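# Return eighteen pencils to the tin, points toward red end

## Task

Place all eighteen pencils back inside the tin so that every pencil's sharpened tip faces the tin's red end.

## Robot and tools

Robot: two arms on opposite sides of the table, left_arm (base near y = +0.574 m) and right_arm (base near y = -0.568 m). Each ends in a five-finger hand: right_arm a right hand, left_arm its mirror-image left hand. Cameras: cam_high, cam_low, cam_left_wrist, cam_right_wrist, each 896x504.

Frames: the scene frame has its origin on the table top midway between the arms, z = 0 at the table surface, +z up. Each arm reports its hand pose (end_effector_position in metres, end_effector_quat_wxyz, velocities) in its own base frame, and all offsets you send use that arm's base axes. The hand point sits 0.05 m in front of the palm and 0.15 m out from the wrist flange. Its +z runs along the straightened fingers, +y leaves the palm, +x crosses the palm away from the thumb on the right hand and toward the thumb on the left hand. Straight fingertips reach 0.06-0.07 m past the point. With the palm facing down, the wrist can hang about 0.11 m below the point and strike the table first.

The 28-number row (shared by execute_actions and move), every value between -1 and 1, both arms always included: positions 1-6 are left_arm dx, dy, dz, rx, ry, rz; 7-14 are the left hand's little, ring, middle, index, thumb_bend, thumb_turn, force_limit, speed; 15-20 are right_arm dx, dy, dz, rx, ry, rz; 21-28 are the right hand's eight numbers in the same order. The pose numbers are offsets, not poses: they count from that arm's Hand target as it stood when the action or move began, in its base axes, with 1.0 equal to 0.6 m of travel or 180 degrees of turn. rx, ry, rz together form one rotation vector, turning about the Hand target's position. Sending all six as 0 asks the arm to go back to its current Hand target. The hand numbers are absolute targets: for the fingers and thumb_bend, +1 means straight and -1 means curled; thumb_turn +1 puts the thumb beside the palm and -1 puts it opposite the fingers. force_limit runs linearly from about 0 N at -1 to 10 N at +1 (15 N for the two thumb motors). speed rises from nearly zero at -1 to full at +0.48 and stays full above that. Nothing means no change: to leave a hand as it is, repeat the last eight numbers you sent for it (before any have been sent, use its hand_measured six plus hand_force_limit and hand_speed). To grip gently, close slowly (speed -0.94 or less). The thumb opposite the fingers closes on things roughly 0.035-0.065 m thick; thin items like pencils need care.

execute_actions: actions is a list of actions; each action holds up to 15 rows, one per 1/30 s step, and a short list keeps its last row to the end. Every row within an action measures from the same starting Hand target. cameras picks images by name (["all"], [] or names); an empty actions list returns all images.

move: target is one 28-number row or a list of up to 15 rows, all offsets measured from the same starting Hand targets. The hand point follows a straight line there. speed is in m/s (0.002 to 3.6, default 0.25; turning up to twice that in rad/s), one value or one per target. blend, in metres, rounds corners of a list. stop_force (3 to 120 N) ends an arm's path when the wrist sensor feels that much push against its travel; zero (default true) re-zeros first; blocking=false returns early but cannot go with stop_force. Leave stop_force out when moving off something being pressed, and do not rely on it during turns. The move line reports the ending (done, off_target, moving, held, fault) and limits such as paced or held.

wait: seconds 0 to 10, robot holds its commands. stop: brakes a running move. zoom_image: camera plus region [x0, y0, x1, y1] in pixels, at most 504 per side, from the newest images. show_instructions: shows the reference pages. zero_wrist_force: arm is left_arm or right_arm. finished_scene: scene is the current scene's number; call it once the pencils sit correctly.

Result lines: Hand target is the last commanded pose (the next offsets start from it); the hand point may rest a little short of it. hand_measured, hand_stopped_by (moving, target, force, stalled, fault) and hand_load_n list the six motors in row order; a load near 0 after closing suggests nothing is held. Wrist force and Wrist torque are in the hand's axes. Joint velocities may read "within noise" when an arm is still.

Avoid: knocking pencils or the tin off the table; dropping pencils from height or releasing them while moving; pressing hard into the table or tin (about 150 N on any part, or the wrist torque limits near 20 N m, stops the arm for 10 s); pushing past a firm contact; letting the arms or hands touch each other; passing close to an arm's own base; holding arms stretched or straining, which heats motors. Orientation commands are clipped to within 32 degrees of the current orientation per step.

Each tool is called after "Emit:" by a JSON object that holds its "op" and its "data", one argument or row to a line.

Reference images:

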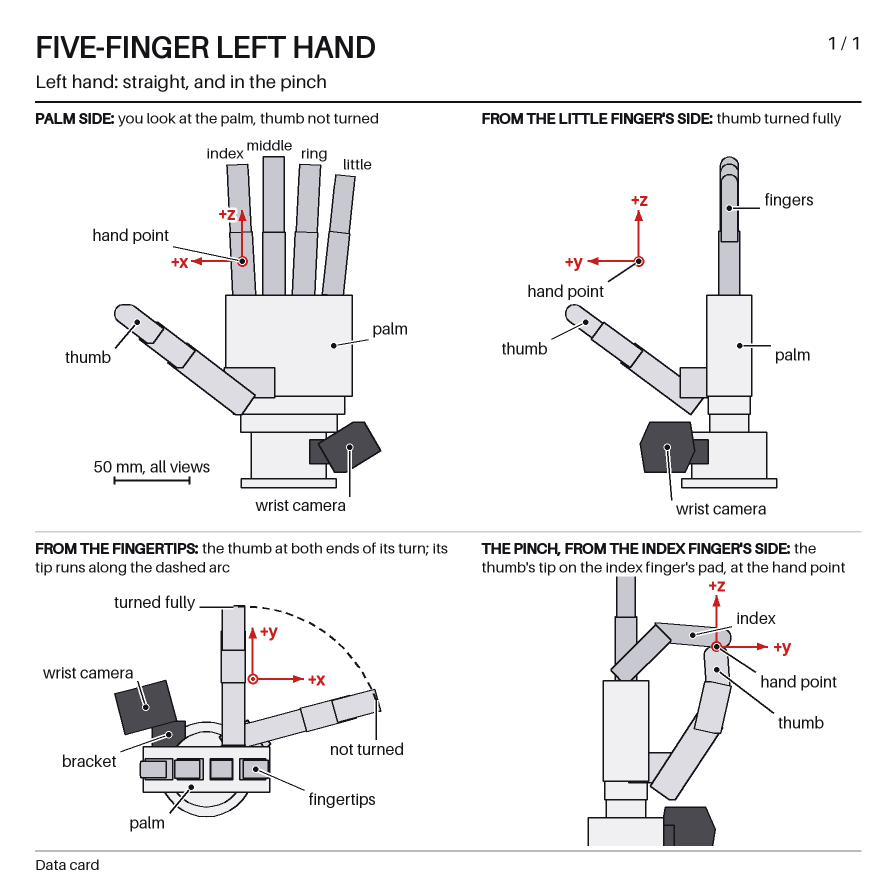

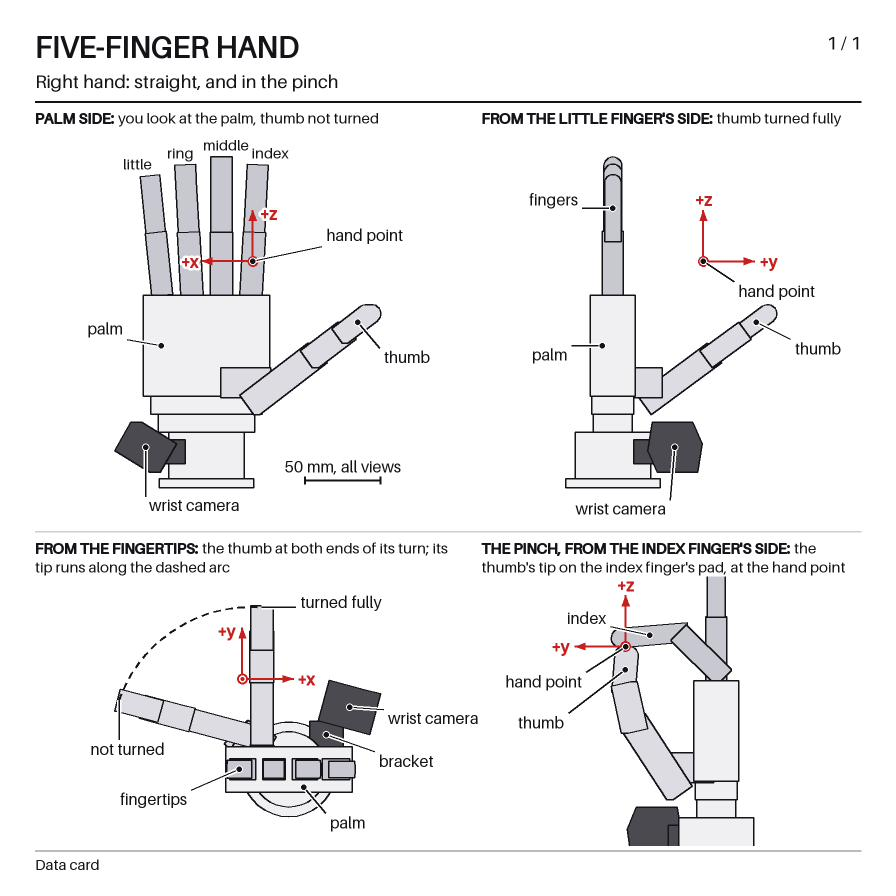

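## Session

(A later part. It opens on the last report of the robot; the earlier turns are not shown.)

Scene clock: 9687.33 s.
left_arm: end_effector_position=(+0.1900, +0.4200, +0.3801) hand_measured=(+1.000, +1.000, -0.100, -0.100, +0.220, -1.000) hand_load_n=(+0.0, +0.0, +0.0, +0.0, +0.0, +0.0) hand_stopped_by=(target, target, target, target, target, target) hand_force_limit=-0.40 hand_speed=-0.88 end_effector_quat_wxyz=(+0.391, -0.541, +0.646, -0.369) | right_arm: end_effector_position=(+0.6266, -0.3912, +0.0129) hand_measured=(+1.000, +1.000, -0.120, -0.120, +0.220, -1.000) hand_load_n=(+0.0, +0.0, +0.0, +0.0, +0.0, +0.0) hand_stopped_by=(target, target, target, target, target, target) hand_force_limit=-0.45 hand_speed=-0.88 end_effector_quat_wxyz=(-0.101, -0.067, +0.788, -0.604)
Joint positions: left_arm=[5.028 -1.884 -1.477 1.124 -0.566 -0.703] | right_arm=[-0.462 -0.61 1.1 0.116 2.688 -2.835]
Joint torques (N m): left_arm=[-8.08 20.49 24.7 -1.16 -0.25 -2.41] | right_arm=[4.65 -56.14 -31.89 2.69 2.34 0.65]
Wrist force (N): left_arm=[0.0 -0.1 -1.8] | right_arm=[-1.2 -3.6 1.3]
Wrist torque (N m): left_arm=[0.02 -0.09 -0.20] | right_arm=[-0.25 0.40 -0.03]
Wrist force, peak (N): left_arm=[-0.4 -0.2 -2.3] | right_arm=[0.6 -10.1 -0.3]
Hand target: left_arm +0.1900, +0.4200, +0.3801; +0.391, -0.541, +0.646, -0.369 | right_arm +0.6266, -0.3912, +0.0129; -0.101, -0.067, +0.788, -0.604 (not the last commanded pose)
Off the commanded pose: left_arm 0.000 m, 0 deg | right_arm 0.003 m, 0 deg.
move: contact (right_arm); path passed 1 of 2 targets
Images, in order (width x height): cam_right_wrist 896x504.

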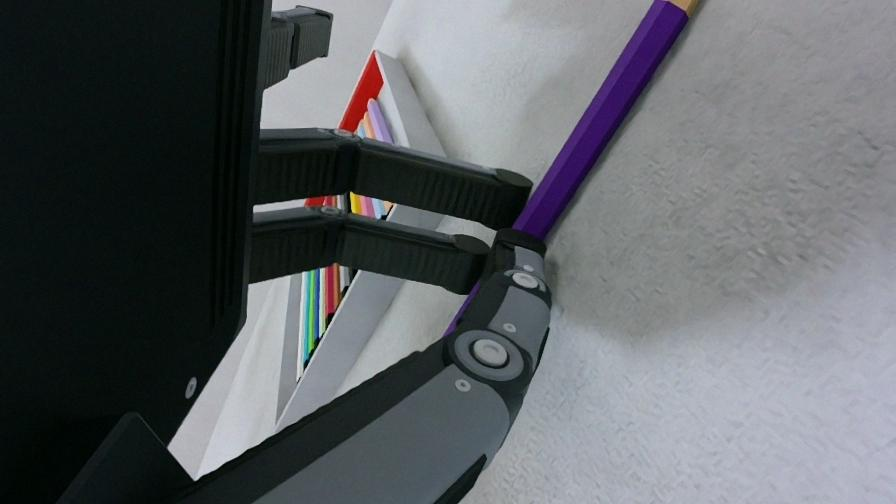

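Emit:
{"op": "move", "data": {
  "target": [0,0,0,0,0,0,1,1,-0.1,-0.1,0.22,-1,-0.4,-0.88,0,0,0,0,0,0,1,1,-0.6,-0.6,0.22,-1,-0.8,-0.92],
  "speed": 0.05
}}

Emit:
{"op": "move", "data": {
  "target": [0,0,0,0,0,0,1,1,-0.1,-0.1,0.22,-1,-0.4,-0.88,0,0,0,0,0,0,1,1,-0.65,-0.65,0.22,-1,-0.45,-0.92],
  "speed": 0.05
}}

Emit:
{"op": "move", "data": {
  "target": [
    [0,0,0,0,0,0,1,1,-0.1,-0.1,0.22,-1,-0.4,-0.88,0,0,0.04,0,0,0,1,1,-0.65,-0.65,0.22,-1,-0.45,-0.92],
    [0,0,0,0,0,0,1,1,-0.1,-0.1,0.22,-1,-0.4,-0.88,0,0,0.178,0,0,0,1,1,-0.65,-0.65,0.22,-1,-0.45,-0.92],
    [0,0,0,0,0,0,1,1,-0.1,-0.1,0.22,-1,-0.4,-0.88,0.1425,-0.2442,0.178,0,0,0.5161,1,1,-0.65,-0.65,0.22,-1,-0.45,-0.92],
    [0,0,0,0,0,0,1,1,-0.1,-0.1,0.22,-1,-0.4,-0.88,0.1425,-0.2442,0.078,0,0,0.5161,1,1,-0.65,-0.65,0.22,-1,-0.45,-0.92]
  ],
  "speed": [0.04,0.2,0.25,0.1],
  "blend": [0.01,0.03,0.02,0],
  "cameras": ["cam_high","cam_right_wrist"]
}}

Emit:
{"op": "zoom_image", "data": {
  "camera": "cam_high",
  "region": [430, 320, 570, 460]
}}

Scene clock: 9717.37 s.
left_arm: end_effector_position=(+0.1900, +0.4200, +0.3801) hand_measured=(+1.000, +1.000, -0.100, -0.100, +0.220, -1.000) hand_load_n=(+0.0, +0.0, +0.0, +0.0, +0.0, +0.0) hand_stopped_by=(target, target, target, target, target, target) hand_force_limit=-0.40 hand_speed=-0.88 end_effector_quat_wxyz=(+0.391, -0.541, +0.646, -0.369) | right_arm: end_effector_position=(+0.6266, -0.3912, +0.0129) hand_measured=(+1.000, +1.000, -0.172, -0.172, +0.220, -1.000) hand_load_n=(+0.0, +0.0, +1.5, +1.0, +1.5, +0.5) hand_stopped_by=(target, target, force, force, target, target) hand_force_limit=-0.80 hand_speed=-0.92 end_effector_quat_wxyz=(-0.101, -0.067, +0.788, -0.604)
Joint positions: left_arm=[5.028 -1.884 -1.477 1.124 -0.566 -0.703] | right_arm=[-0.462 -0.61 1.1 0.116 2.688 -2.835]
Joint torques (N m): left_arm=[-7.75 20.94 24.86 -1.2 0.04 -2.59] | right_arm=[-1.11 -56.41 -31.16 2.64 2.55 0.62]
Wrist force (N): left_arm=[-0.2 -0.2 -2.0] | right_arm=[-1.3 -3.9 1.4]
Wrist torque (N m): left_arm=[0.03 -0.06 -0.22] | right_arm=[-0.27 0.38 -0.02]
Wrist force, peak (N): left_arm=[-0.2 -0.2 -2.2] | right_arm=[-1.1 -5.1 1.1]
Hand target: left_arm +0.1900, +0.4200, +0.3801; +0.391, -0.541, +0.646, -0.369 | right_arm +0.6266, -0.3912, +0.0129; -0.101, -0.067, +0.788, -0.604
Off the commanded pose: left_arm 0.000 m, 0 deg | right_arm 0.000 m, 0 deg.
move: done

Scene clock: 9717.87 s.
left_arm: end_effector_position=(+0.1900, +0.4200, +0.3801) hand_measured=(+1.000, +1.000, -0.100, -0.100, +0.220, -1.000) hand_load_n=(+0.0, +0.0, +0.0, +0.0, +0.0, +0.0) hand_stopped_by=(target, target, target, target, target, target) hand_force_limit=-0.40 hand_speed=-0.88 end_effector_quat_wxyz=(+0.391, -0.541, +0.646, -0.369) | right_arm: end_effector_position=(+0.6266, -0.3912, +0.0129) hand_measured=(+1.000, +1.000, -0.178, -0.184, +0.220, -1.000) hand_load_n=(+0.0, +0.0, +3.0, +3.5, +2.5, -0.5) hand_stopped_by=(target, target, force, force, target, target) hand_force_limit=-0.45 hand_speed=-0.92 end_effector_quat_wxyz=(-0.101, -0.067, +0.788, -0.604)
Joint positions: left_arm=[5.028 -1.884 -1.477 1.124 -0.566 -0.703] | right_arm=[-0.462 -0.61 1.1 0.116 2.688 -2.835]
Joint torques (N m): left_arm=[-8.3 20.18 24.85 -1.18 0.09 -2.59] | right_arm=[-1.84 -55.97 -30.69 2.63 2.37 0.68]
Wrist force (N): left_arm=[0.0 0.0 -1.8] | right_arm=[-1.3 -3.6 1.5]
Wrist torque (N m): left_arm=[0.04 -0.09 -0.21] | right_arm=[-0.29 0.40 -0.03]
Wrist force, peak (N): left_arm=[-0.2 -0.4 -2.1] | right_arm=[-1.0 -5.5 1.1]
Hand target: left_arm +0.1900, +0.4200, +0.3801; +0.391, -0.541, +0.646, -0.369 | right_arm +0.6266, -0.3912, +0.0129; -0.101, -0.067, +0.788, -0.604
Off the commanded pose: left_arm 0.000 m, 0 deg | right_arm 0.000 m, 0 deg.
move: done

Scene clock: 9723.13 s.
left_arm: end_effector_position=(+0.1900, +0.4200, +0.3801) hand_measured=(+1.000, +1.000, -0.100, -0.100, +0.220, -1.000) hand_load_n=(+0.0, +0.0, +0.0, +0.0, +0.0, +0.0) hand_stopped_by=(target, target, target, target, target, target) hand_force_limit=-0.40 hand_speed=-0.88 end_effector_quat_wxyz=(+0.391, -0.541, +0.646, -0.369) | right_arm: end_effector_position=(+0.7120, -0.5376, +0.0596) hand_measured=(+1.000, +1.000, -0.178, -0.186, +0.220, -1.000) hand_load_n=(+0.0, +0.0, +0.0, +0.0, +0.0, +0.0) hand_stopped_by=(target, target, force, force, target, target) hand_force_limit=-0.45 hand_speed=-0.92 end_effector_quat_wxyz=(-0.368, +0.617, -0.494, +0.490)
Joint positions: left_arm=[5.028 -1.884 -1.477 1.124 -0.566 -0.703] | right_arm=[-1.027 -0.478 0.688 0.233 0.622 -3.761]
Joint torques (N m): left_arm=[-7.8 20.45 24.91 -1.12 0.52 -2.54] | right_arm=[8.41 -59.25 -34.13 0.11 -1.81 -0.25]
Wrist force (N): left_arm=[-0.2 -0.2 -1.7] | right_arm=[-1.2 -2.8 1.9]
Wrist torque (N m): left_arm=[0.00 -0.06 -0.21] | right_arm=[-0.31 0.33 0.09]
Wrist force, peak (N): left_arm=[-0.2 -0.2 -2.3] | right_arm=[-1.1 -5.1 1.0]
Hand target: left_arm +0.1900, +0.4200, +0.3801; +0.391, -0.541, +0.646, -0.369 | right_arm +0.7121, -0.5377, +0.0597; -0.368, +0.617, -0.494, +0.490
Off the commanded pose: left_arm 0.000 m, 0 deg | right_arm 0.000 m, 0 deg.
move: done
Images, in order (width x height): cam_high 896x504, cam_right_wrist 896x504.

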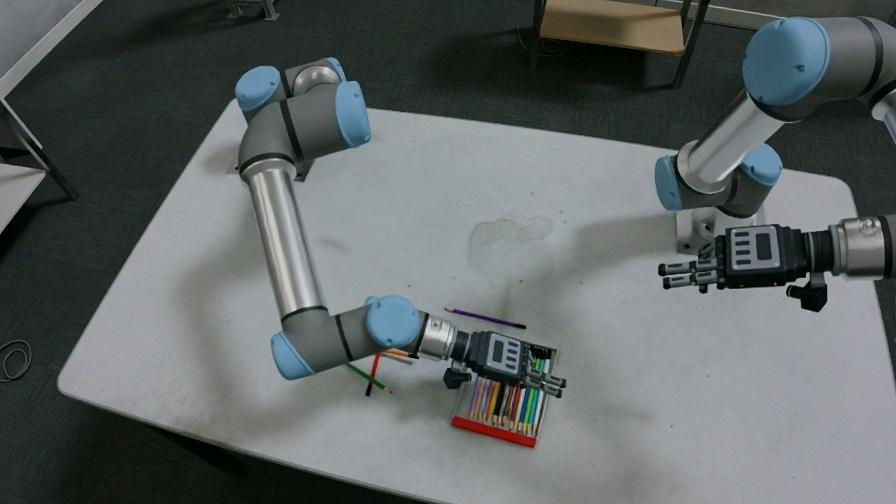

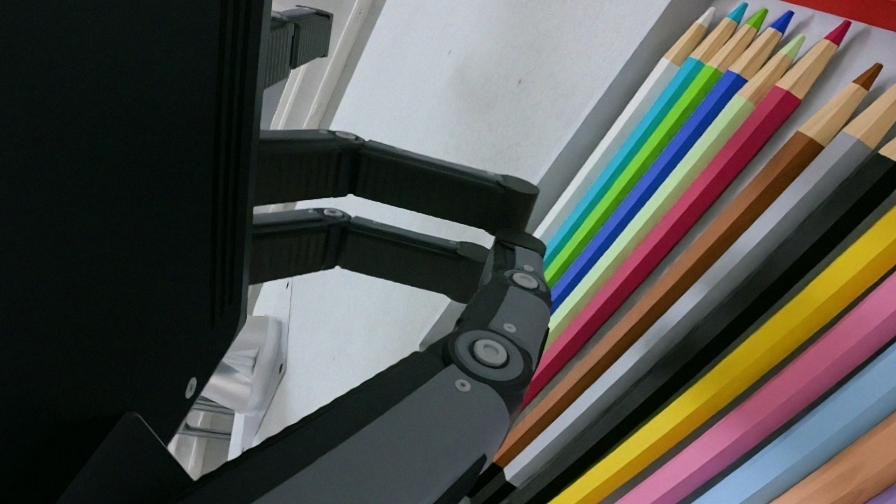

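Scaled by 3.600 from the camera's 896x504 image, which has a finer 1280x720 frame.

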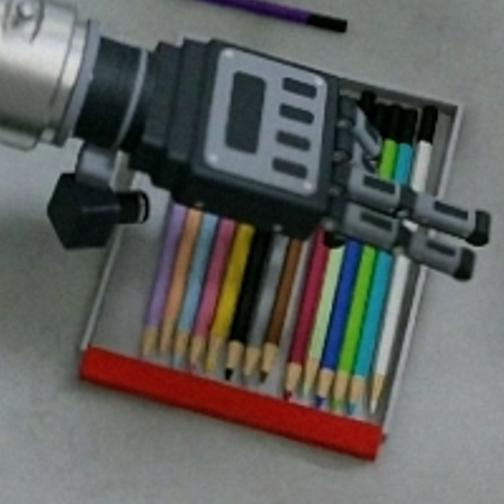

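Emit:
{"op": "move", "data": {
  "target": [
    [0,0,0,0,0,0,1,1,-0.1,-0.1,0.22,-1,-0.4,-0.88,0,0,0.1,0,0,0,1,1,-0.65,-0.65,0.22,-1,-0.45,-0.92],
    [0,0,0,0,0,0,1,1,-0.1,-0.1,0.22,-1,-0.4,-0.88,-0.1418,0.2478,0.09,0,0,-0.5161,1,1,-0.12,-0.12,0.22,-1,-0.45,-0.88],
    [0,0,0,0,0,0,1,1,-0.1,-0.1,0.22,-1,-0.4,-0.88,-0.1418,0.2478,0.0005,0,0,-0.5161,1,1,-0.12,-0.12,0.22,-1,-0.45,-0.88]
  ],
  "speed": [0.15,0.3,0.15],
  "cameras": ["cam_high","cam_right_wrist"]
}}

Scene clock: 9767.87 s.
left_arm: end_effector_position=(+0.1900, +0.4200, +0.3801) hand_measured=(+1.000, +1.000, -0.100, -0.100, +0.220, -1.000) hand_load_n=(+0.0, +0.0, +0.0, +0.0, +0.0, +0.0) hand_stopped_by=(target, target, target, target, target, target) hand_force_limit=-0.40 hand_speed=-0.88 end_effector_quat_wxyz=(+0.391, -0.541, +0.646, -0.369) | right_arm: end_effector_position=(+0.6269, -0.3890, +0.0600) hand_measured=(+1.000, +1.000, -0.120, -0.120, +0.220, -1.000) hand_load_n=(+0.0, +0.0, +0.0, +0.0, +0.0, +0.0) hand_stopped_by=(target, target, target, target, target, target) hand_force_limit=-0.45 hand_speed=-0.88 end_effector_quat_wxyz=(-0.102, -0.067, +0.788, -0.604)
Joint positions: left_arm=[5.028 -1.884 -1.477 1.124 -0.566 -0.703] | right_arm=[-0.459 -0.663 1.073 0.201 2.691 -2.831]
Joint torques (N m): left_arm=[-6.96 21.02 23.97 -1.26 1.24 -2.53] | right_arm=[-1.01 -48.66 -32.47 1.24 -1.41 0.84]
Wrist force (N): left_arm=[-0.1 -0.1 -1.9] | right_arm=[-1.7 -1.8 2.0]
Wrist torque (N m): left_arm=[0.03 -0.07 -0.21] | right_arm=[-0.17 0.38 -0.01]
Wrist force, peak (N): left_arm=[-0.3 -0.2 -2.2] | right_arm=[-2.3 -3.7 2.2]
Hand target: left_arm +0.1900, +0.4200, +0.3801; +0.391, -0.541, +0.646, -0.369 | right_arm +0.6270, -0.3890, +0.0600; -0.101, -0.067, +0.788, -0.604
Off the commanded pose: left_arm 0.000 m, 0 deg | right_arm 0.000 m, 0 deg.
move: done
Images, in order (width x height): cam_high 896x504, cam_right_wrist 896x504.

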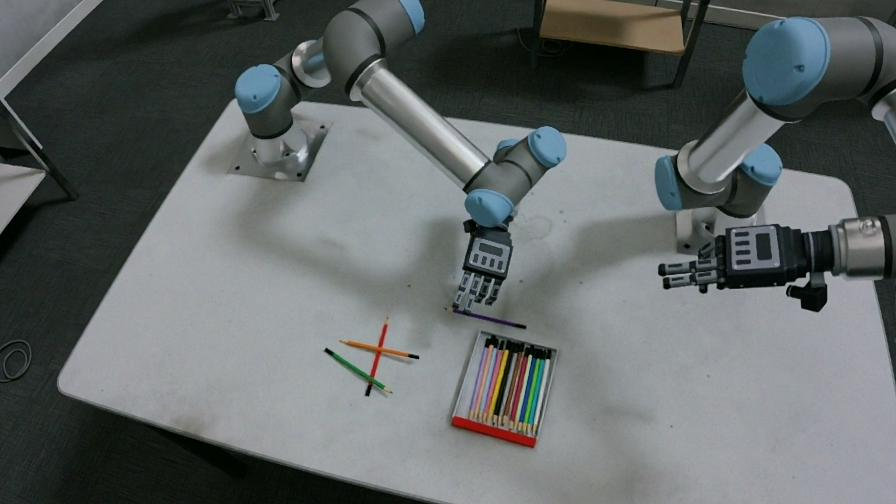

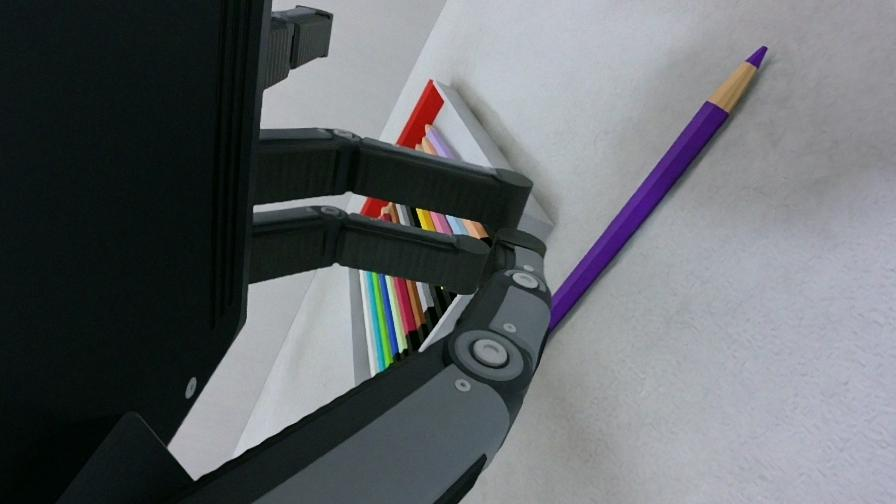

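Emit:
{"op": "zoom_image", "data": {
  "camera": "cam_right_wrist",
  "region": [540, 30, 790, 340]
}}

Emit:
{"op": "zoom_image", "data": {
  "camera": "cam_high",
  "region": [430, 320, 570, 460]
}}

Scaled by 1.626 from the camera's 896x504 image, which has a finer 1280x720 frame.

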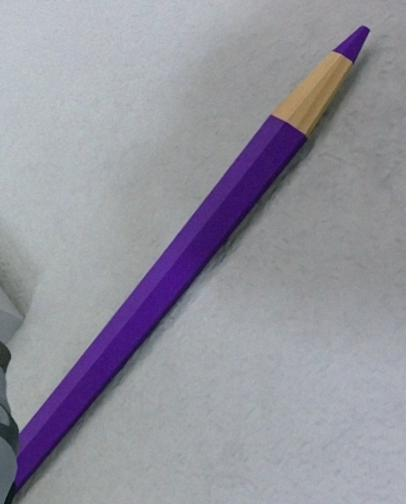

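Scaled by 3.600 from the camera's 896x504 image, which has a finer 1280x720 frame.

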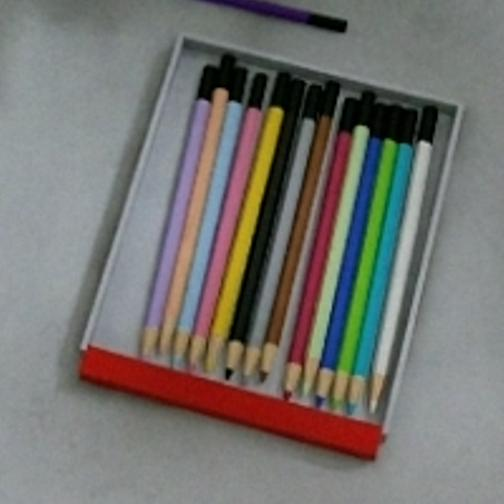

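Emit:
{"op": "move", "data": {
  "target": [0,0,0,0,0,0,1,1,-0.1,-0.1,0.22,-1,-0.4,-0.88,0.0072,-0.0457,-0.0333,0,0,-0.03,1,1,-0.12,-0.12,0.22,-1,-0.45,-0.88],
  "speed": 0.1,
  "cameras": ["cam_right_wrist"]
}}

Scene clock: 9819.60 s.
left_arm: end_effector_position=(+0.1900, +0.4200, +0.3801) hand_measured=(+1.000, +1.000, -0.100, -0.100, +0.220, -1.000) hand_load_n=(+0.0, +0.0, +0.0, +0.0, +0.5, +0.5) hand_stopped_by=(target, target, target, target, target, target) hand_force_limit=-0.40 hand_speed=-0.88 end_effector_quat_wxyz=(+0.391, -0.541, +0.646, -0.369) | right_arm: end_effector_position=(+0.6313, -0.4165, +0.0400) hand_measured=(+1.000, +1.000, -0.120, -0.120, +0.220, -1.000) hand_load_n=(+0.0, +0.0, +0.0, +0.0, +0.0, +0.0) hand_stopped_by=(target, target, target, target, target, target) hand_force_limit=-0.45 hand_speed=-0.88 end_effector_quat_wxyz=(-0.130, -0.030, +0.790, -0.599)
Joint positions: left_arm=[5.028 -1.884 -1.477 1.124 -0.566 -0.703] | right_arm=[-0.48 -0.528 0.879 0.36 2.749 -2.722]
Joint torques (N m): left_arm=[-6.54 21.37 24.12 -1.17 1.58 -2.44] | right_arm=[8.5 -47.45 -16.42 0.38 -1.85 -0.35]
Wrist force (N): left_arm=[-0.2 0.0 -2.0] | right_arm=[-2.1 -2.1 1.9]
Wrist torque (N m): left_arm=[0.05 -0.07 -0.22] | right_arm=[-0.18 0.46 -0.05]
Wrist force, peak (N): left_arm=[-0.3 -0.3 -2.2] | right_arm=[-2.5 -1.9 2.6]
Hand target: left_arm +0.1900, +0.4200, +0.3801; +0.391, -0.541, +0.646, -0.369 | right_arm +0.6313, -0.4164, +0.0400; -0.130, -0.030, +0.790, -0.599
Off the commanded pose: left_arm 0.000 m, 0 deg | right_arm 0.000 m, 0 deg.
move: done
Images, in order (width x height): cam_right_wrist 896x504.

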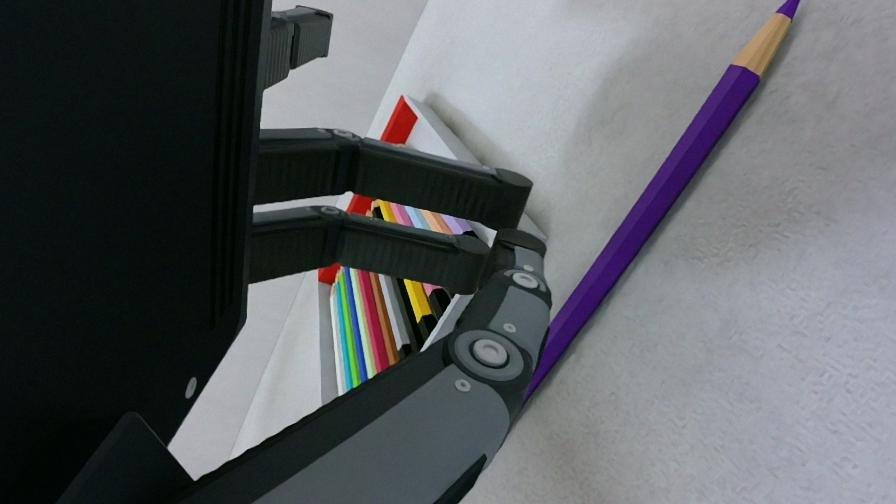

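Emit:
{"op": "move", "data": {
  "target": [
    [0,0,0,0,0,0,1,1,-0.1,-0.1,0.22,-1,-0.4,-0.88,0.0003,0.0018,-0.03,0,0,0,1,1,-0.12,-0.12,0.22,-1,-0.45,-0.88],
    [0,0,0,0,0,0,1,1,-0.1,-0.1,0.22,-1,-0.4,-0.88,0.0003,0.0018,-0.0508,0,0,0,1,1,-0.12,-0.12,0.22,-1,-0.45,-0.88]
  ],
  "speed": [0.03,0.012],
  "stop_force": 3,
  "cameras": ["cam_right_wrist"]
}}

Scene clock: 9839.67 s.
left_arm: end_effector_position=(+0.1900, +0.4200, +0.3801) hand_measured=(+1.000, +1.000, -0.100, -0.100, +0.220, -1.000) hand_load_n=(+0.0, -0.5, +0.0, +0.0, +0.0, +0.0) hand_stopped_by=(target, target, target, target, target, target) hand_force_limit=-0.40 hand_speed=-0.88 end_effector_quat_wxyz=(+0.391, -0.541, +0.646, -0.369) | right_arm: end_effector_position=(+0.6315, -0.4153, +0.0132) hand_measured=(+1.000, +1.000, -0.120, -0.120, +0.220, -1.000) hand_load_n=(+0.0, +0.0, +0.0, -0.5, +0.0, +0.0) hand_stopped_by=(target, target, target, target, target, target) hand_force_limit=-0.45 hand_speed=-0.88 end_effector_quat_wxyz=(-0.130, -0.030, +0.790, -0.599)
Joint positions: left_arm=[5.028 -1.884 -1.477 1.124 -0.566 -0.703] | right_arm=[-0.479 -0.498 0.892 0.319 2.75 -2.719]
Joint torques (N m): left_arm=[-6.47 21.39 23.81 -1.19 1.92 -2.46] | right_arm=[1.85 -58.76 -31.2 3.31 1.68 -0.09]
Wrist force (N): left_arm=[-0.1 0.0 -2.2] | right_arm=[-1.5 -6.3 0.8]
Wrist torque (N m): left_arm=[0.07 -0.08 -0.22] | right_arm=[-0.27 0.46 -0.04]
Wrist force, peak (N): left_arm=[-0.2 -0.3 -2.2] | right_arm=[-0.2 -12.2 -0.9]
Hand target: left_arm +0.1900, +0.4200, +0.3801; +0.391, -0.541, +0.646, -0.369 | right_arm +0.6315, -0.4153, +0.0132; -0.130, -0.030, +0.790, -0.599 (not the last commanded pose)
Off the commanded pose: left_arm 0.000 m, 0 deg | right_arm 0.004 m, 0 deg.
move: contact (right_arm); path passed 1 of 2 targets
Images, in order (width x height): cam_right_wrist 896x504.

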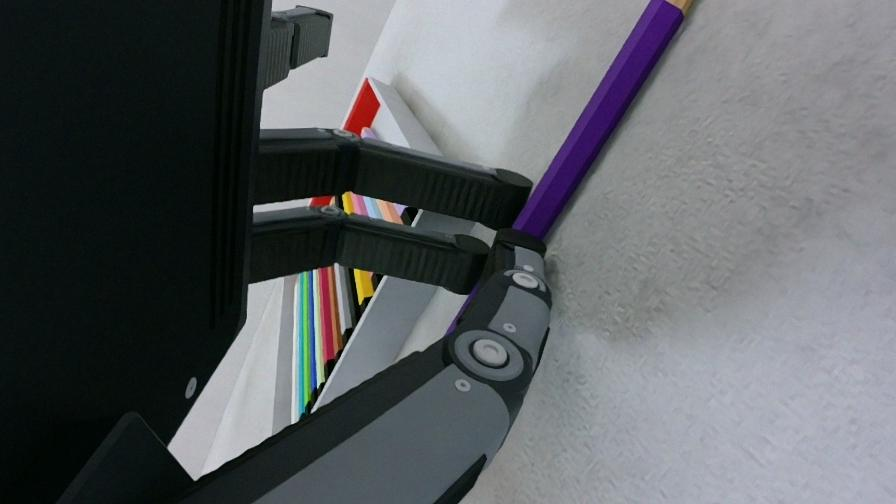

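Emit:
{"op": "move", "data": {
  "target": [
    [0,0,0,0,0,0,1,1,-0.1,-0.1,0.22,-1,-0.4,-0.88,0,0,0,0,0,0,1,1,-0.6,-0.6,0.22,-1,-0.8,-0.92],
    [0,0,0,0,0,0,1,1,-0.1,-0.1,0.22,-1,-0.4,-0.88,0,0,0,0,0,0,1,1,-0.65,-0.65,0.22,-1,-0.45,-0.92],
    [0,0,0,0,0,0,1,1,-0.1,-0.1,0.22,-1,-0.4,-0.88,0,0,0.05,0,0,0,1,1,-0.65,-0.65,0.22,-1,-0.45,-0.92]
  ],
  "speed": 0.03,
  "cameras": ["cam_right_wrist"]
}}

Scene clock: 9848.30 s.
left_arm: end_effector_position=(+0.1900, +0.4200, +0.3801) hand_measured=(+1.000, +1.000, -0.100, -0.100, +0.220, -1.000) hand_load_n=(+0.0, +0.0, +0.0, +0.0, +0.5, +0.0) hand_stopped_by=(target, target, target, target, target, target) hand_force_limit=-0.40 hand_speed=-0.88 end_effector_quat_wxyz=(+0.391, -0.541, +0.646, -0.369) | right_arm: end_effector_position=(+0.6315, -0.4153, +0.0435) hand_measured=(+1.000, +1.000, -0.184, -0.162, +0.220, -1.000) hand_load_n=(+0.0, +0.0, +1.5, +0.5, +1.0, +1.0) hand_stopped_by=(target, target, force, force, target, target) hand_force_limit=-0.45 hand_speed=-0.92 end_effector_quat_wxyz=(-0.130, -0.030, +0.790, -0.599)
Joint positions: left_arm=[5.028 -1.884 -1.477 1.124 -0.566 -0.703] | right_arm=[-0.479 -0.531 0.876 0.368 2.75 -2.719]
Joint torques (N m): left_arm=[-6.65 21.92 24.16 -1.16 1.99 -2.42] | right_arm=[0.69 -43.64 -22.48 -0.29 -1.83 0.79]
Wrist force (N): left_arm=[-0.2 0.0 -2.1] | right_arm=[-2.1 -2.1 1.9]
Wrist torque (N m): left_arm=[0.07 -0.07 -0.23] | right_arm=[-0.18 0.46 -0.05]
Wrist force, peak (N): left_arm=[0.0 -0.2 -2.2] | right_arm=[-1.1 -7.7 1.3]
Hand target: left_arm +0.1900, +0.4200, +0.3801; +0.391, -0.541, +0.646, -0.369 | right_arm +0.6315, -0.4153, +0.0432; -0.130, -0.030, +0.790, -0.599
Off the commanded pose: left_arm 0.000 m, 0 deg | right_arm 0.000 m, 0 deg.
move: done
Images, in order (width x height): cam_right_wrist 896x504.

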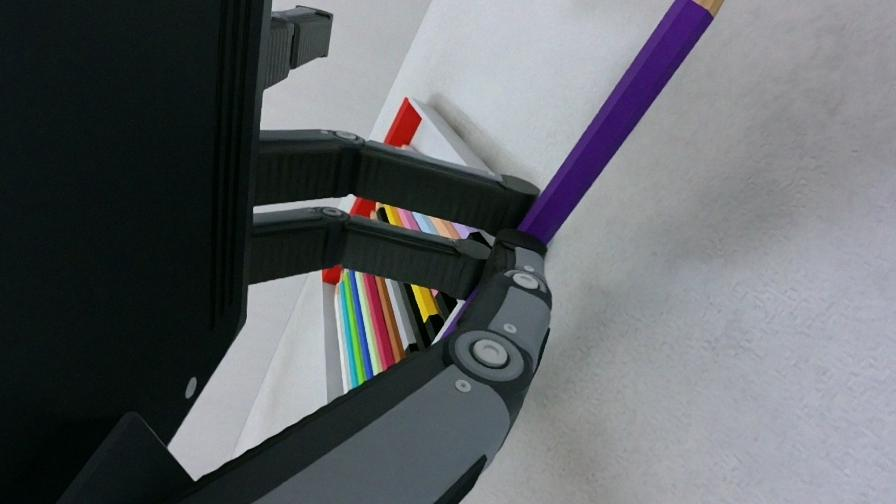

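Emit:
{"op": "move", "data": {
  "target": [
    [0,0,0,0,0,0,1,1,-0.1,-0.1,0.22,-1,-0.4,-0.88,0,0,0.128,0,0,0,1,1,-0.65,-0.65,0.22,-1,-0.45,-0.92],
    [0,0,0,0,0,0,1,1,-0.1,-0.1,0.22,-1,-0.4,-0.88,0.1343,-0.204,0.128,0,0,0.5461,1,1,-0.65,-0.65,0.22,-1,-0.45,-0.92],
    [0,0,0,0,0,0,1,1,-0.1,-0.1,0.22,-1,-0.4,-0.88,0.1343,-0.204,0.0197,0,0,0.5461,1,1,-0.65,-0.65,0.22,-1,-0.45,-0.92]
  ],
  "speed": [0.1,0.25,0.1],
  "blend": [0.02,0.02,0],
  "cameras": ["cam_high"]
}}

Emit:
{"op": "zoom_image", "data": {
  "camera": "cam_high",
  "region": [430, 320, 570, 460]
}}

Scene clock: 9875.73 s.
left_arm: end_effector_position=(+0.1900, +0.4200, +0.3801) hand_measured=(+1.000, +1.000, -0.100, -0.100, +0.220, -1.000) hand_load_n=(+0.0, +0.0, +0.0, +0.0, +0.5, +0.0) hand_stopped_by=(target, target, target, target, target, target) hand_force_limit=-0.40 hand_speed=-0.88 end_effector_quat_wxyz=(+0.391, -0.541, +0.646, -0.369) | right_arm: end_effector_position=(+0.7121, -0.5377, +0.0550) hand_measured=(+1.000, +1.000, -0.184, -0.162, +0.220, -1.000) hand_load_n=(+0.0, -0.5, +1.5, +0.5, +1.0, +0.5) hand_stopped_by=(target, target, force, force, target, target) hand_force_limit=-0.45 hand_speed=-0.92 end_effector_quat_wxyz=(-0.368, +0.617, -0.494, +0.490)
Joint positions: left_arm=[5.028 -1.884 -1.477 1.124 -0.566 -0.703] | right_arm=[-1.027 -0.474 0.692 0.225 0.622 -3.761]
Joint torques (N m): left_arm=[-6.44 22.58 23.85 -1.23 1.96 -2.44] | right_arm=[7.34 -58.79 -34.86 -0.02 -2.68 -0.11]
Wrist force (N): left_arm=[-0.2 -0.1 -2.0] | right_arm=[-1.2 -2.5 1.7]
Wrist torque (N m): left_arm=[0.04 -0.07 -0.21] | right_arm=[-0.28 0.33 0.09]
Wrist force, peak (N): left_arm=[0.0 -0.2 -2.3] | right_arm=[-2.0 -3.0 2.1]
Hand target: left_arm +0.1900, +0.4200, +0.3801; +0.391, -0.541, +0.646, -0.369 | right_arm +0.7121, -0.5377, +0.0551; -0.368, +0.617, -0.494, +0.490
Off the commanded pose: left_arm 0.000 m, 0 deg | right_arm 0.000 m, 0 deg.
move: done
Images, in order (width x height): cam_high 896x504.

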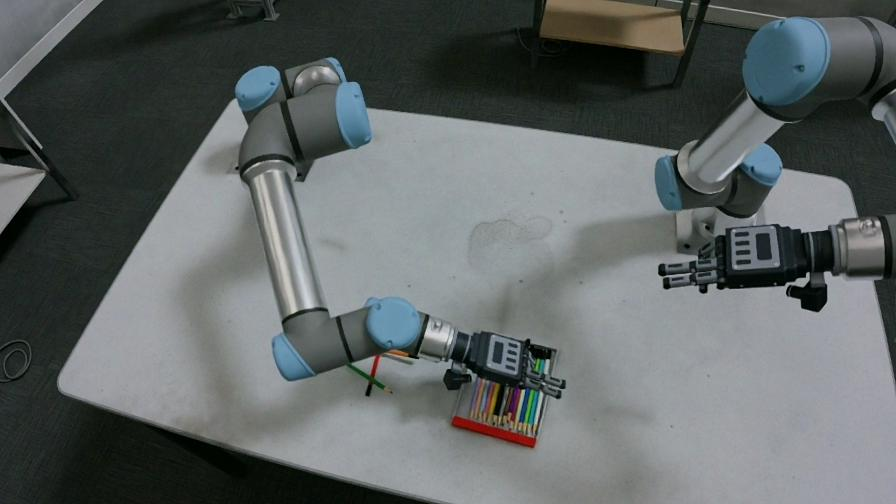

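Scaled by 3.600 from the camera's 896x504 image, which has a finer 1280x720 frame.

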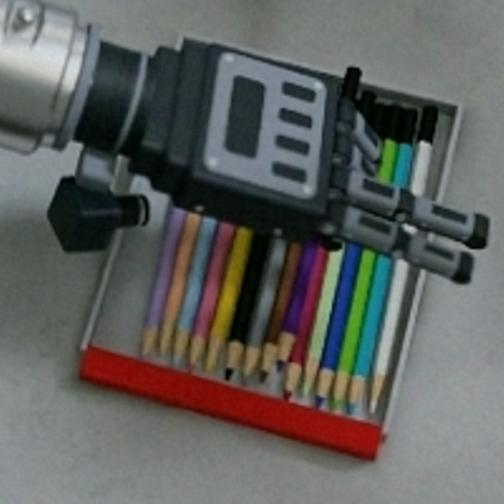

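Emit:
{"op": "zoom_image", "data": {
  "camera": "cam_high",
  "region": [465, 380, 545, 440]
}}

Scaled by 6.300 from the camera's 896x504 image, which has a finer 1280x720 frame.

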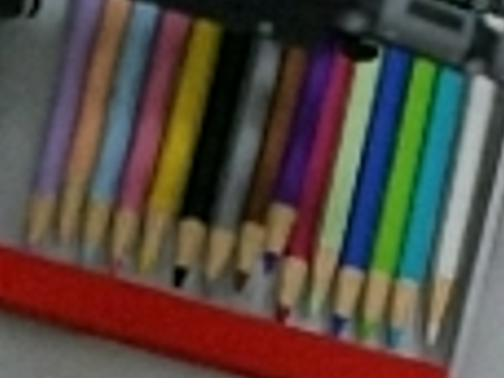

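Emit:
{"op": "zoom_image", "data": {
  "camera": "cam_high",
  "region": [490, 383, 530, 428]
}}

Scaled by 11.200 from the camera's 896x504 image, which has a finer 1280x720 frame.

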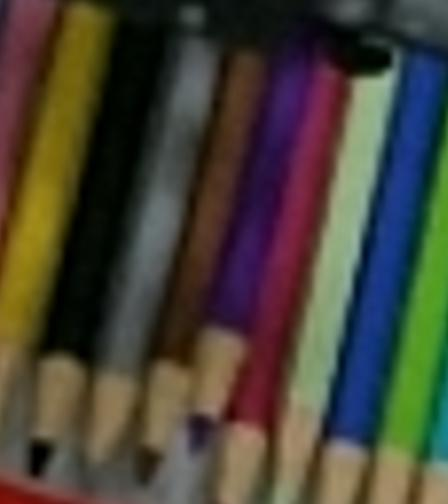

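Emit:
{"op": "move", "data": {
  "target": [0,0,0,0,0,0,1,1,-0.1,-0.1,0.22,-1,-0.4,-0.88,-0.0077,-0.0005,-0.0167,0,0,0.0133,1,1,-0.65,-0.65,0.22,-1,-0.45,-0.92],
  "speed": 0.05,
  "cameras": ["cam_high"]
}}

Emit:
{"op": "zoom_image", "data": {
  "camera": "cam_high",
  "region": [490, 383, 530, 428]
}}

Scene clock: 9901.57 s.
left_arm: end_effector_position=(+0.1900, +0.4200, +0.3801) hand_measured=(+1.000, +1.000, -0.100, -0.100, +0.220, -1.000) hand_load_n=(+0.0, +0.0, +0.0, +0.0, +0.0, +0.0) hand_stopped_by=(target, target, target, target, target, target) hand_force_limit=-0.40 hand_speed=-0.88 end_effector_quat_wxyz=(+0.391, -0.541, +0.646, -0.369) | right_arm: end_effector_position=(+0.7074, -0.5382, +0.0451) hand_measured=(+1.000, +1.000, -0.184, -0.162, +0.220, -1.000) hand_load_n=(+0.0, +0.0, +1.5, +0.5, +1.0, +0.5) hand_stopped_by=(target, target, force, force, target, target) hand_force_limit=-0.45 hand_speed=-0.92 end_effector_quat_wxyz=(-0.378, +0.627, -0.481, +0.482) end_effector_velocity=(+0.001, +0.001, +0.000) end_effector_angular_velocity=(+0.000, +0.001, -0.004)
Joint positions: left_arm=[5.028 -1.884 -1.477 1.124 -0.566 -0.703] | right_arm=[-1.039 -0.435 0.645 0.268 0.574 -3.803]
Joint velocities: left_arm=[within noise] | right_arm=[0.002 -0.002 0.004 -0.004 0.006 0.003]
Joint torques (N m): left_arm=[-5.65 22.58 23.29 -1.07 2.02 -2.46] | right_arm=[6.98 -62.67 -7.23 -1.13 2.2 0.76]
Wrist force (N): left_arm=[-0.1 -0.3 -2.0] | right_arm=[-1.4 -2.6 1.7]
Wrist torque (N m): left_arm=[0.01 -0.07 -0.21] | right_arm=[-0.25 0.40 0.07]
Wrist force, peak (N): left_arm=[-0.3 -0.2 -2.3] | right_arm=[-1.4 -3.2 1.9]
Hand target: left_arm +0.1900, +0.4200, +0.3801; +0.391, -0.541, +0.646, -0.369 | right_arm +0.7075, -0.5380, +0.0450; -0.378, +0.627, -0.481, +0.482
Off the commanded pose: left_arm 0.000 m, 0 deg | right_arm 0.000 m, 0 deg.
move: done
Images, in order (width x height): cam_high 896x504.

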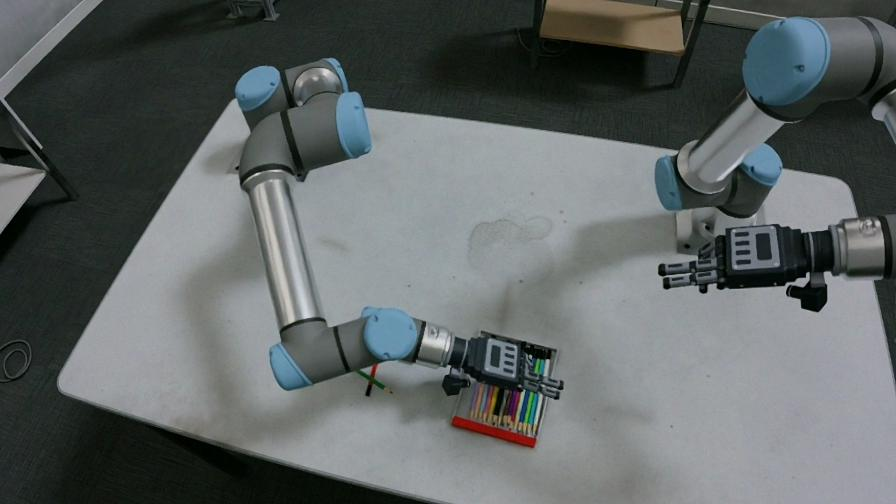

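Scaled by 11.200 from the camera's 896x504 image, which has a finer 1280x720 frame.

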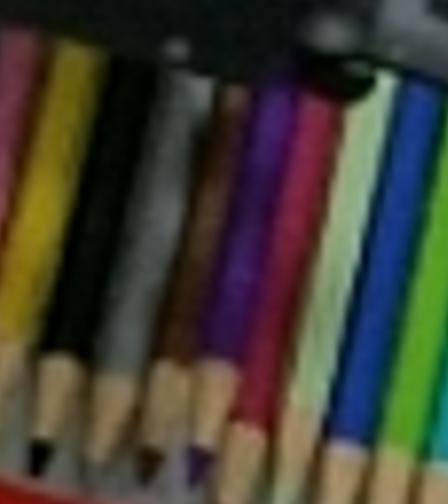

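Emit:
{"op": "move", "data": {
  "target": [0,0,0,0,0,0,1,1,-0.1,-0.1,0.22,-1,-0.4,-0.88,0,0,-0.04,0,0,0,1,1,-0.65,-0.65,0.22,-1,-0.45,-0.92],
  "speed": 0.012,
  "stop_force": 3.5,
  "cameras": ["cam_high"]
}}

Emit:
{"op": "zoom_image", "data": {
  "camera": "cam_high",
  "region": [490, 383, 530, 428]
}}

Scene clock: 9913.73 s.
left_arm: end_effector_position=(+0.1900, +0.4200, +0.3801) hand_measured=(+1.000, +1.000, -0.100, -0.100, +0.220, -1.000) hand_load_n=(+0.0, +0.0, +0.0, +0.0, +0.0, +0.0) hand_stopped_by=(target, target, target, target, target, target) hand_force_limit=-0.40 hand_speed=-0.88 end_effector_quat_wxyz=(+0.391, -0.541, +0.646, -0.369) | right_arm: end_effector_position=(+0.7075, -0.5380, +0.0242) hand_measured=(+1.000, +1.000, -0.184, -0.162, +0.220, -1.000) hand_load_n=(+0.0, -0.5, +0.5, +0.0, +1.0, +0.5) hand_stopped_by=(target, target, force, force, target, target) hand_force_limit=-0.45 hand_speed=-0.92 end_effector_quat_wxyz=(-0.378, +0.627, -0.481, +0.482)
Joint positions: left_arm=[5.028 -1.884 -1.477 1.124 -0.566 -0.703] | right_arm=[-1.039 -0.417 0.664 0.231 0.574 -3.803]
Joint torques (N m): left_arm=[-5.64 22.75 23.66 -1.21 1.94 -2.41] | right_arm=[5.89 -62.7 -33.42 0.44 1.94 0.18]
Wrist force (N): left_arm=[-0.2 -0.2 -2.0] | right_arm=[-1.3 -5.2 1.2]
Wrist torque (N m): left_arm=[0.03 -0.06 -0.22] | right_arm=[-0.33 0.36 0.07]
Wrist force, peak (N): left_arm=[0.0 -0.2 -2.3] | right_arm=[-1.2 -11.1 -0.6]
Hand target: left_arm +0.1900, +0.4200, +0.3801; +0.391, -0.541, +0.646, -0.369 | right_arm +0.7075, -0.5380, +0.0242; -0.378, +0.627, -0.481, +0.482 (not the last commanded pose)
Off the commanded pose: left_arm 0.000 m, 0 deg | right_arm 0.003 m, 0 deg.
move: contact (right_arm)
Images, in order (width x height): cam_high 896x504.

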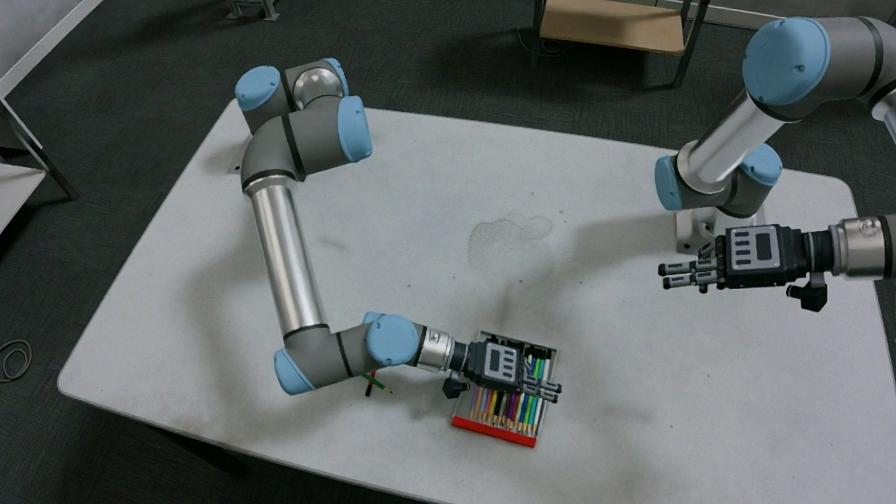

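Scaled by 11.200 from the camera's 896x504 image, which has a finer 1280x720 frame.

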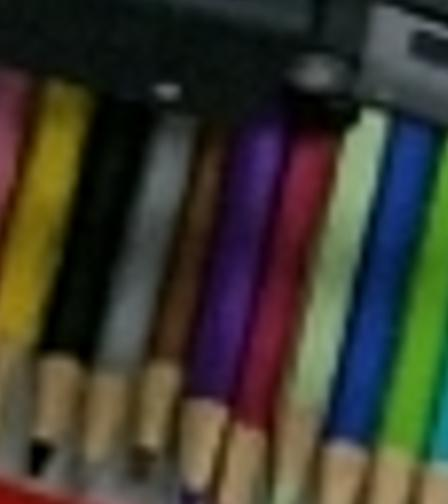

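Emit:
{"op": "move", "data": {
  "target": [
    [0,0,0,0,0,0,1,1,-0.1,-0.1,0.22,-1,-0.4,-0.88,0,0,0,0,0,0,1,1,-0.12,-0.12,0.22,-1,-0.45,-0.88],
    [0,0,0,0,0,0,1,1,-0.1,-0.1,0.22,-1,-0.4,-0.88,0,0,0.06,0,0,0,1,1,-0.12,-0.12,0.22,-1,-0.45,-0.88],
    [0,0,0,0,0,0,1,1,-0.1,-0.1,0.22,-1,-0.4,-0.88,0,0,0.25,0,0,0,1,1,-0.12,-0.12,0.22,-1,-0.45,-0.88],
    [0,0,0,0,0,0,1,1,-0.1,-0.1,0.22,-1,-0.4,-0.88,-0.5275,0,0.2,0,0,-0.544,1,1,-0.12,-0.12,0.22,-1,-0.45,-0.88],
    [0,0,0,0,0,0,1,1,-0.1,-0.1,0.22,-1,-0.4,-0.88,-0.5275,0,0.11,0,0,-0.544,1,1,-0.12,-0.12,0.22,-1,-0.45,-0.88]
  ],
  "speed": [0.05,0.05,0.15,0.3,0.15],
  "blend": [0,0.015,0.03,0.02,0],
  "cameras": ["cam_high","cam_right_wrist"]
}}

Emit:
{"op": "zoom_image", "data": {
  "camera": "cam_high",
  "region": [430, 320, 570, 460]
}}

Scene clock: 9959.80 s.
left_arm: end_effector_position=(+0.1900, +0.4200, +0.3801) hand_measured=(+1.000, +1.000, -0.100, -0.100, +0.220, -1.000) hand_load_n=(+0.0, +0.0, +0.0, -0.5, +0.5, +0.0) hand_stopped_by=(target, target, target, target, target, target) hand_force_limit=-0.40 hand_speed=-0.88 end_effector_quat_wxyz=(+0.391, -0.541, +0.646, -0.369) | right_arm: end_effector_position=(+0.3909, -0.5380, +0.0902) hand_measured=(+1.000, +1.000, -0.120, -0.120, +0.220, -1.000) hand_load_n=(+0.0, +0.0, +0.0, +0.0, +0.0, +0.0) hand_stopped_by=(target, target, target, target, target, target) hand_force_limit=-0.45 hand_speed=-0.88 end_effector_quat_wxyz=(-0.115, -0.049, +0.789, -0.602)
Joint positions: left_arm=[5.028 -1.884 -1.477 1.124 -0.566 -0.703] | right_arm=[-0.921 -1.066 1.674 -0.261 2.318 -3.152]
Joint torques (N m): left_arm=[-5.1 22.96 23.05 -1.2 1.95 -2.38] | right_arm=[-10.01 -29.17 -31.09 -1.15 2.15 0.18]
Wrist force (N): left_arm=[-0.2 -0.2 -1.9] | right_arm=[-1.9 -2.6 1.4]
Wrist torque (N m): left_arm=[0.02 -0.07 -0.22] | right_arm=[-0.29 0.45 -0.08]
Wrist force, peak (N): left_arm=[-0.3 -0.1 -2.2] | right_arm=[-0.7 -9.8 -0.4]
Hand target: left_arm +0.1900, +0.4200, +0.3801; +0.391, -0.541, +0.646, -0.369 | right_arm +0.3910, -0.5380, +0.0902; -0.115, -0.049, +0.789, -0.602
Off the commanded pose: left_arm 0.000 m, 0 deg | right_arm 0.000 m, 0 deg.
move: done
Images, in order (width x height): cam_high 896x504, cam_right_wrist 896x504.

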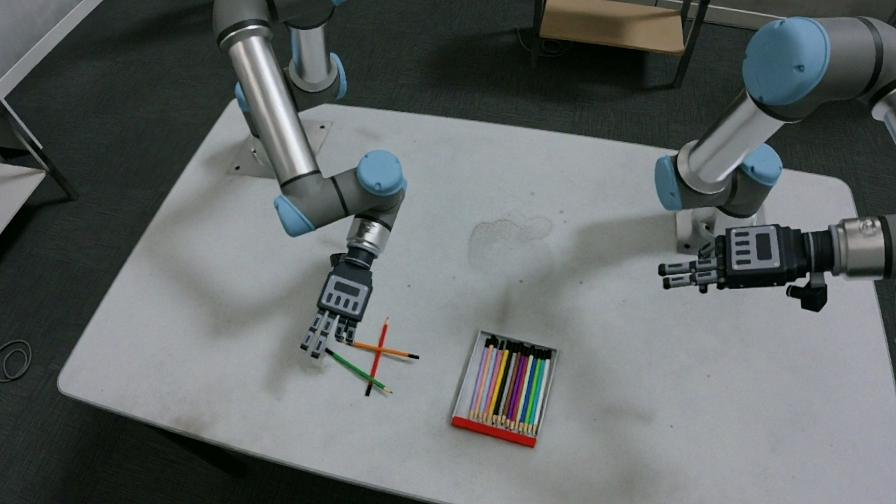

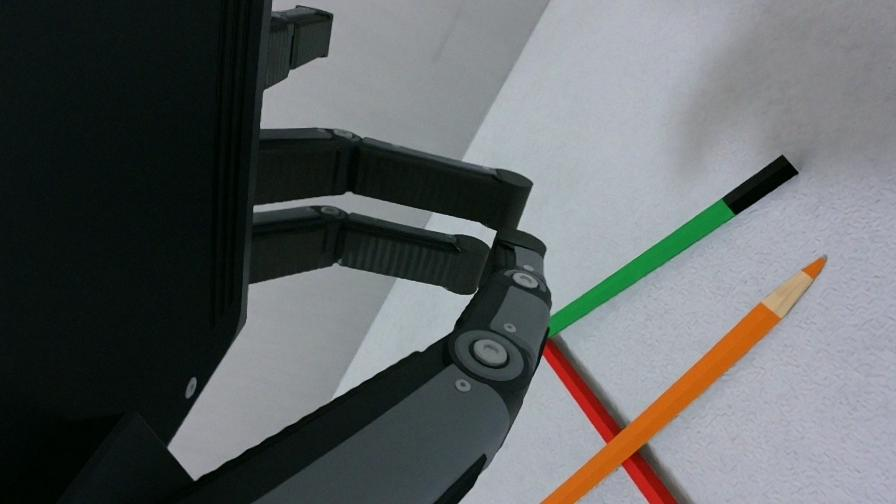

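Scaled by 3.600 from the camera's 896x504 image, which has a finer 1280x720 frame.

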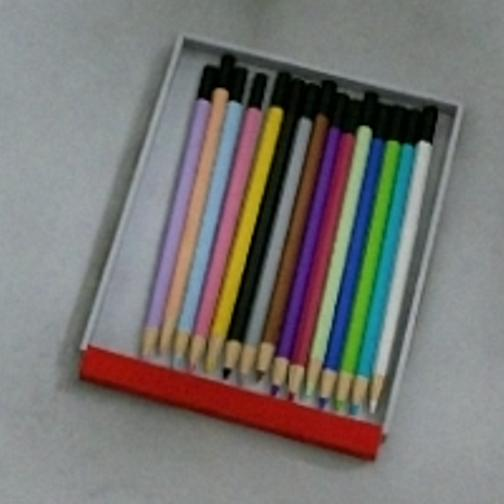

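Emit:
{"op": "move", "data": {
  "target": [0,0,0,0,0,0,1,1,-0.1,-0.1,0.22,-1,-0.4,-0.88,0.0048,0.0333,-0.065,0,0,0,1,1,-0.12,-0.12,0.22,-1,-0.45,-0.88],
  "speed": 0.1,
  "cameras": ["cam_right_wrist"]
}}

Emit:
{"op": "zoom_image", "data": {
  "camera": "cam_right_wrist",
  "region": [540, 180, 880, 504]
}}

Scene clock: 9984.63 s.
left_arm: end_effector_position=(+0.1900, +0.4200, +0.3801) hand_measured=(+1.000, +1.000, -0.100, -0.100, +0.220, -1.000) hand_load_n=(+0.0, +0.0, +0.0, +0.0, +0.0, +0.0) hand_stopped_by=(target, target, target, target, target, target) hand_force_limit=-0.40 hand_speed=-0.88 end_effector_quat_wxyz=(+0.391, -0.541, +0.646, -0.369) | right_arm: end_effector_position=(+0.3938, -0.5180, +0.0511) hand_measured=(+1.000, +1.000, -0.120, -0.120, +0.220, -1.000) hand_load_n=(+0.0, +0.0, +0.0, +0.0, +0.0, +0.0) hand_stopped_by=(target, target, target, target, target, target) hand_force_limit=-0.45 hand_speed=-0.88 end_effector_quat_wxyz=(-0.115, -0.049, +0.789, -0.601)
Joint positions: left_arm=[5.028 -1.884 -1.477 1.124 -0.566 -0.703] | right_arm=[-0.891 -1.025 1.733 -0.351 2.346 -3.138]
Joint torques (N m): left_arm=[-4.97 23.83 23.28 -1.22 1.97 -2.37] | right_arm=[-9.11 -40.73 -29.67 -0.21 -2.3 -0.94]
Wrist force (N): left_arm=[0.0 -0.2 -2.0] | right_arm=[-1.8 -2.2 1.5]
Wrist torque (N m): left_arm=[0.02 -0.09 -0.20] | right_arm=[-0.22 0.45 -0.03]
Wrist force, peak (N): left_arm=[-0.4 -0.3 -2.2] | right_arm=[-1.2 -4.0 1.6]
Hand target: left_arm +0.1900, +0.4200, +0.3801; +0.391, -0.541, +0.646, -0.369 | right_arm +0.3939, -0.5181, +0.0512; -0.115, -0.049, +0.789, -0.602
Off the commanded pose: left_arm 0.000 m, 0 deg | right_arm 0.000 m, 0 deg.
move: done
Images, in order (width x height): cam_right_wrist 896x504.

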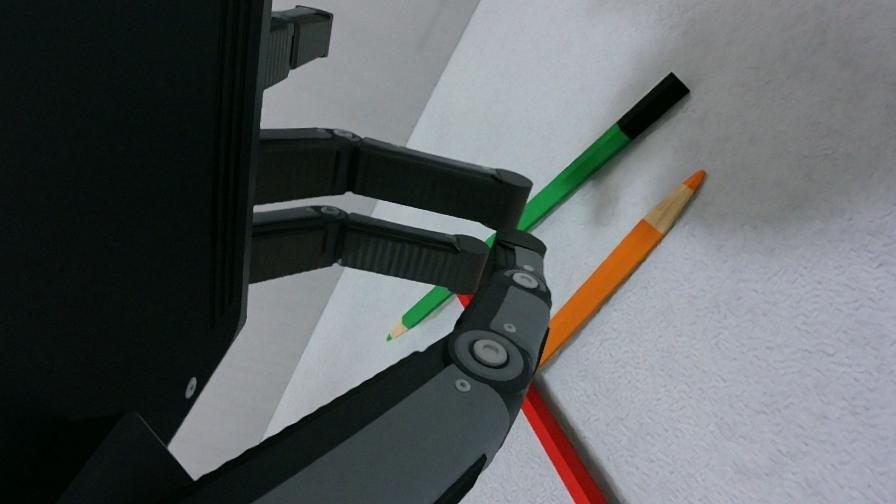

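Scaled by 1.482 from the camera's 896x504 image, which has a finer 1280x720 frame.

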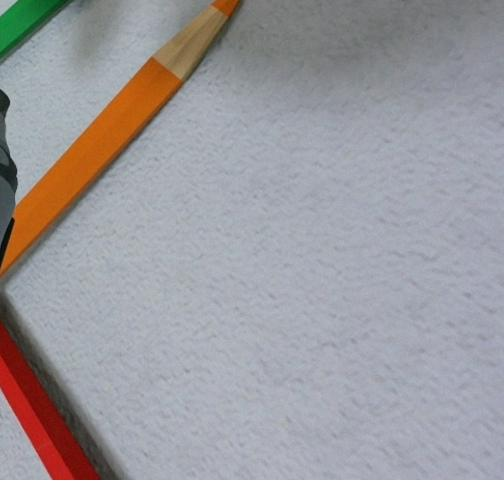

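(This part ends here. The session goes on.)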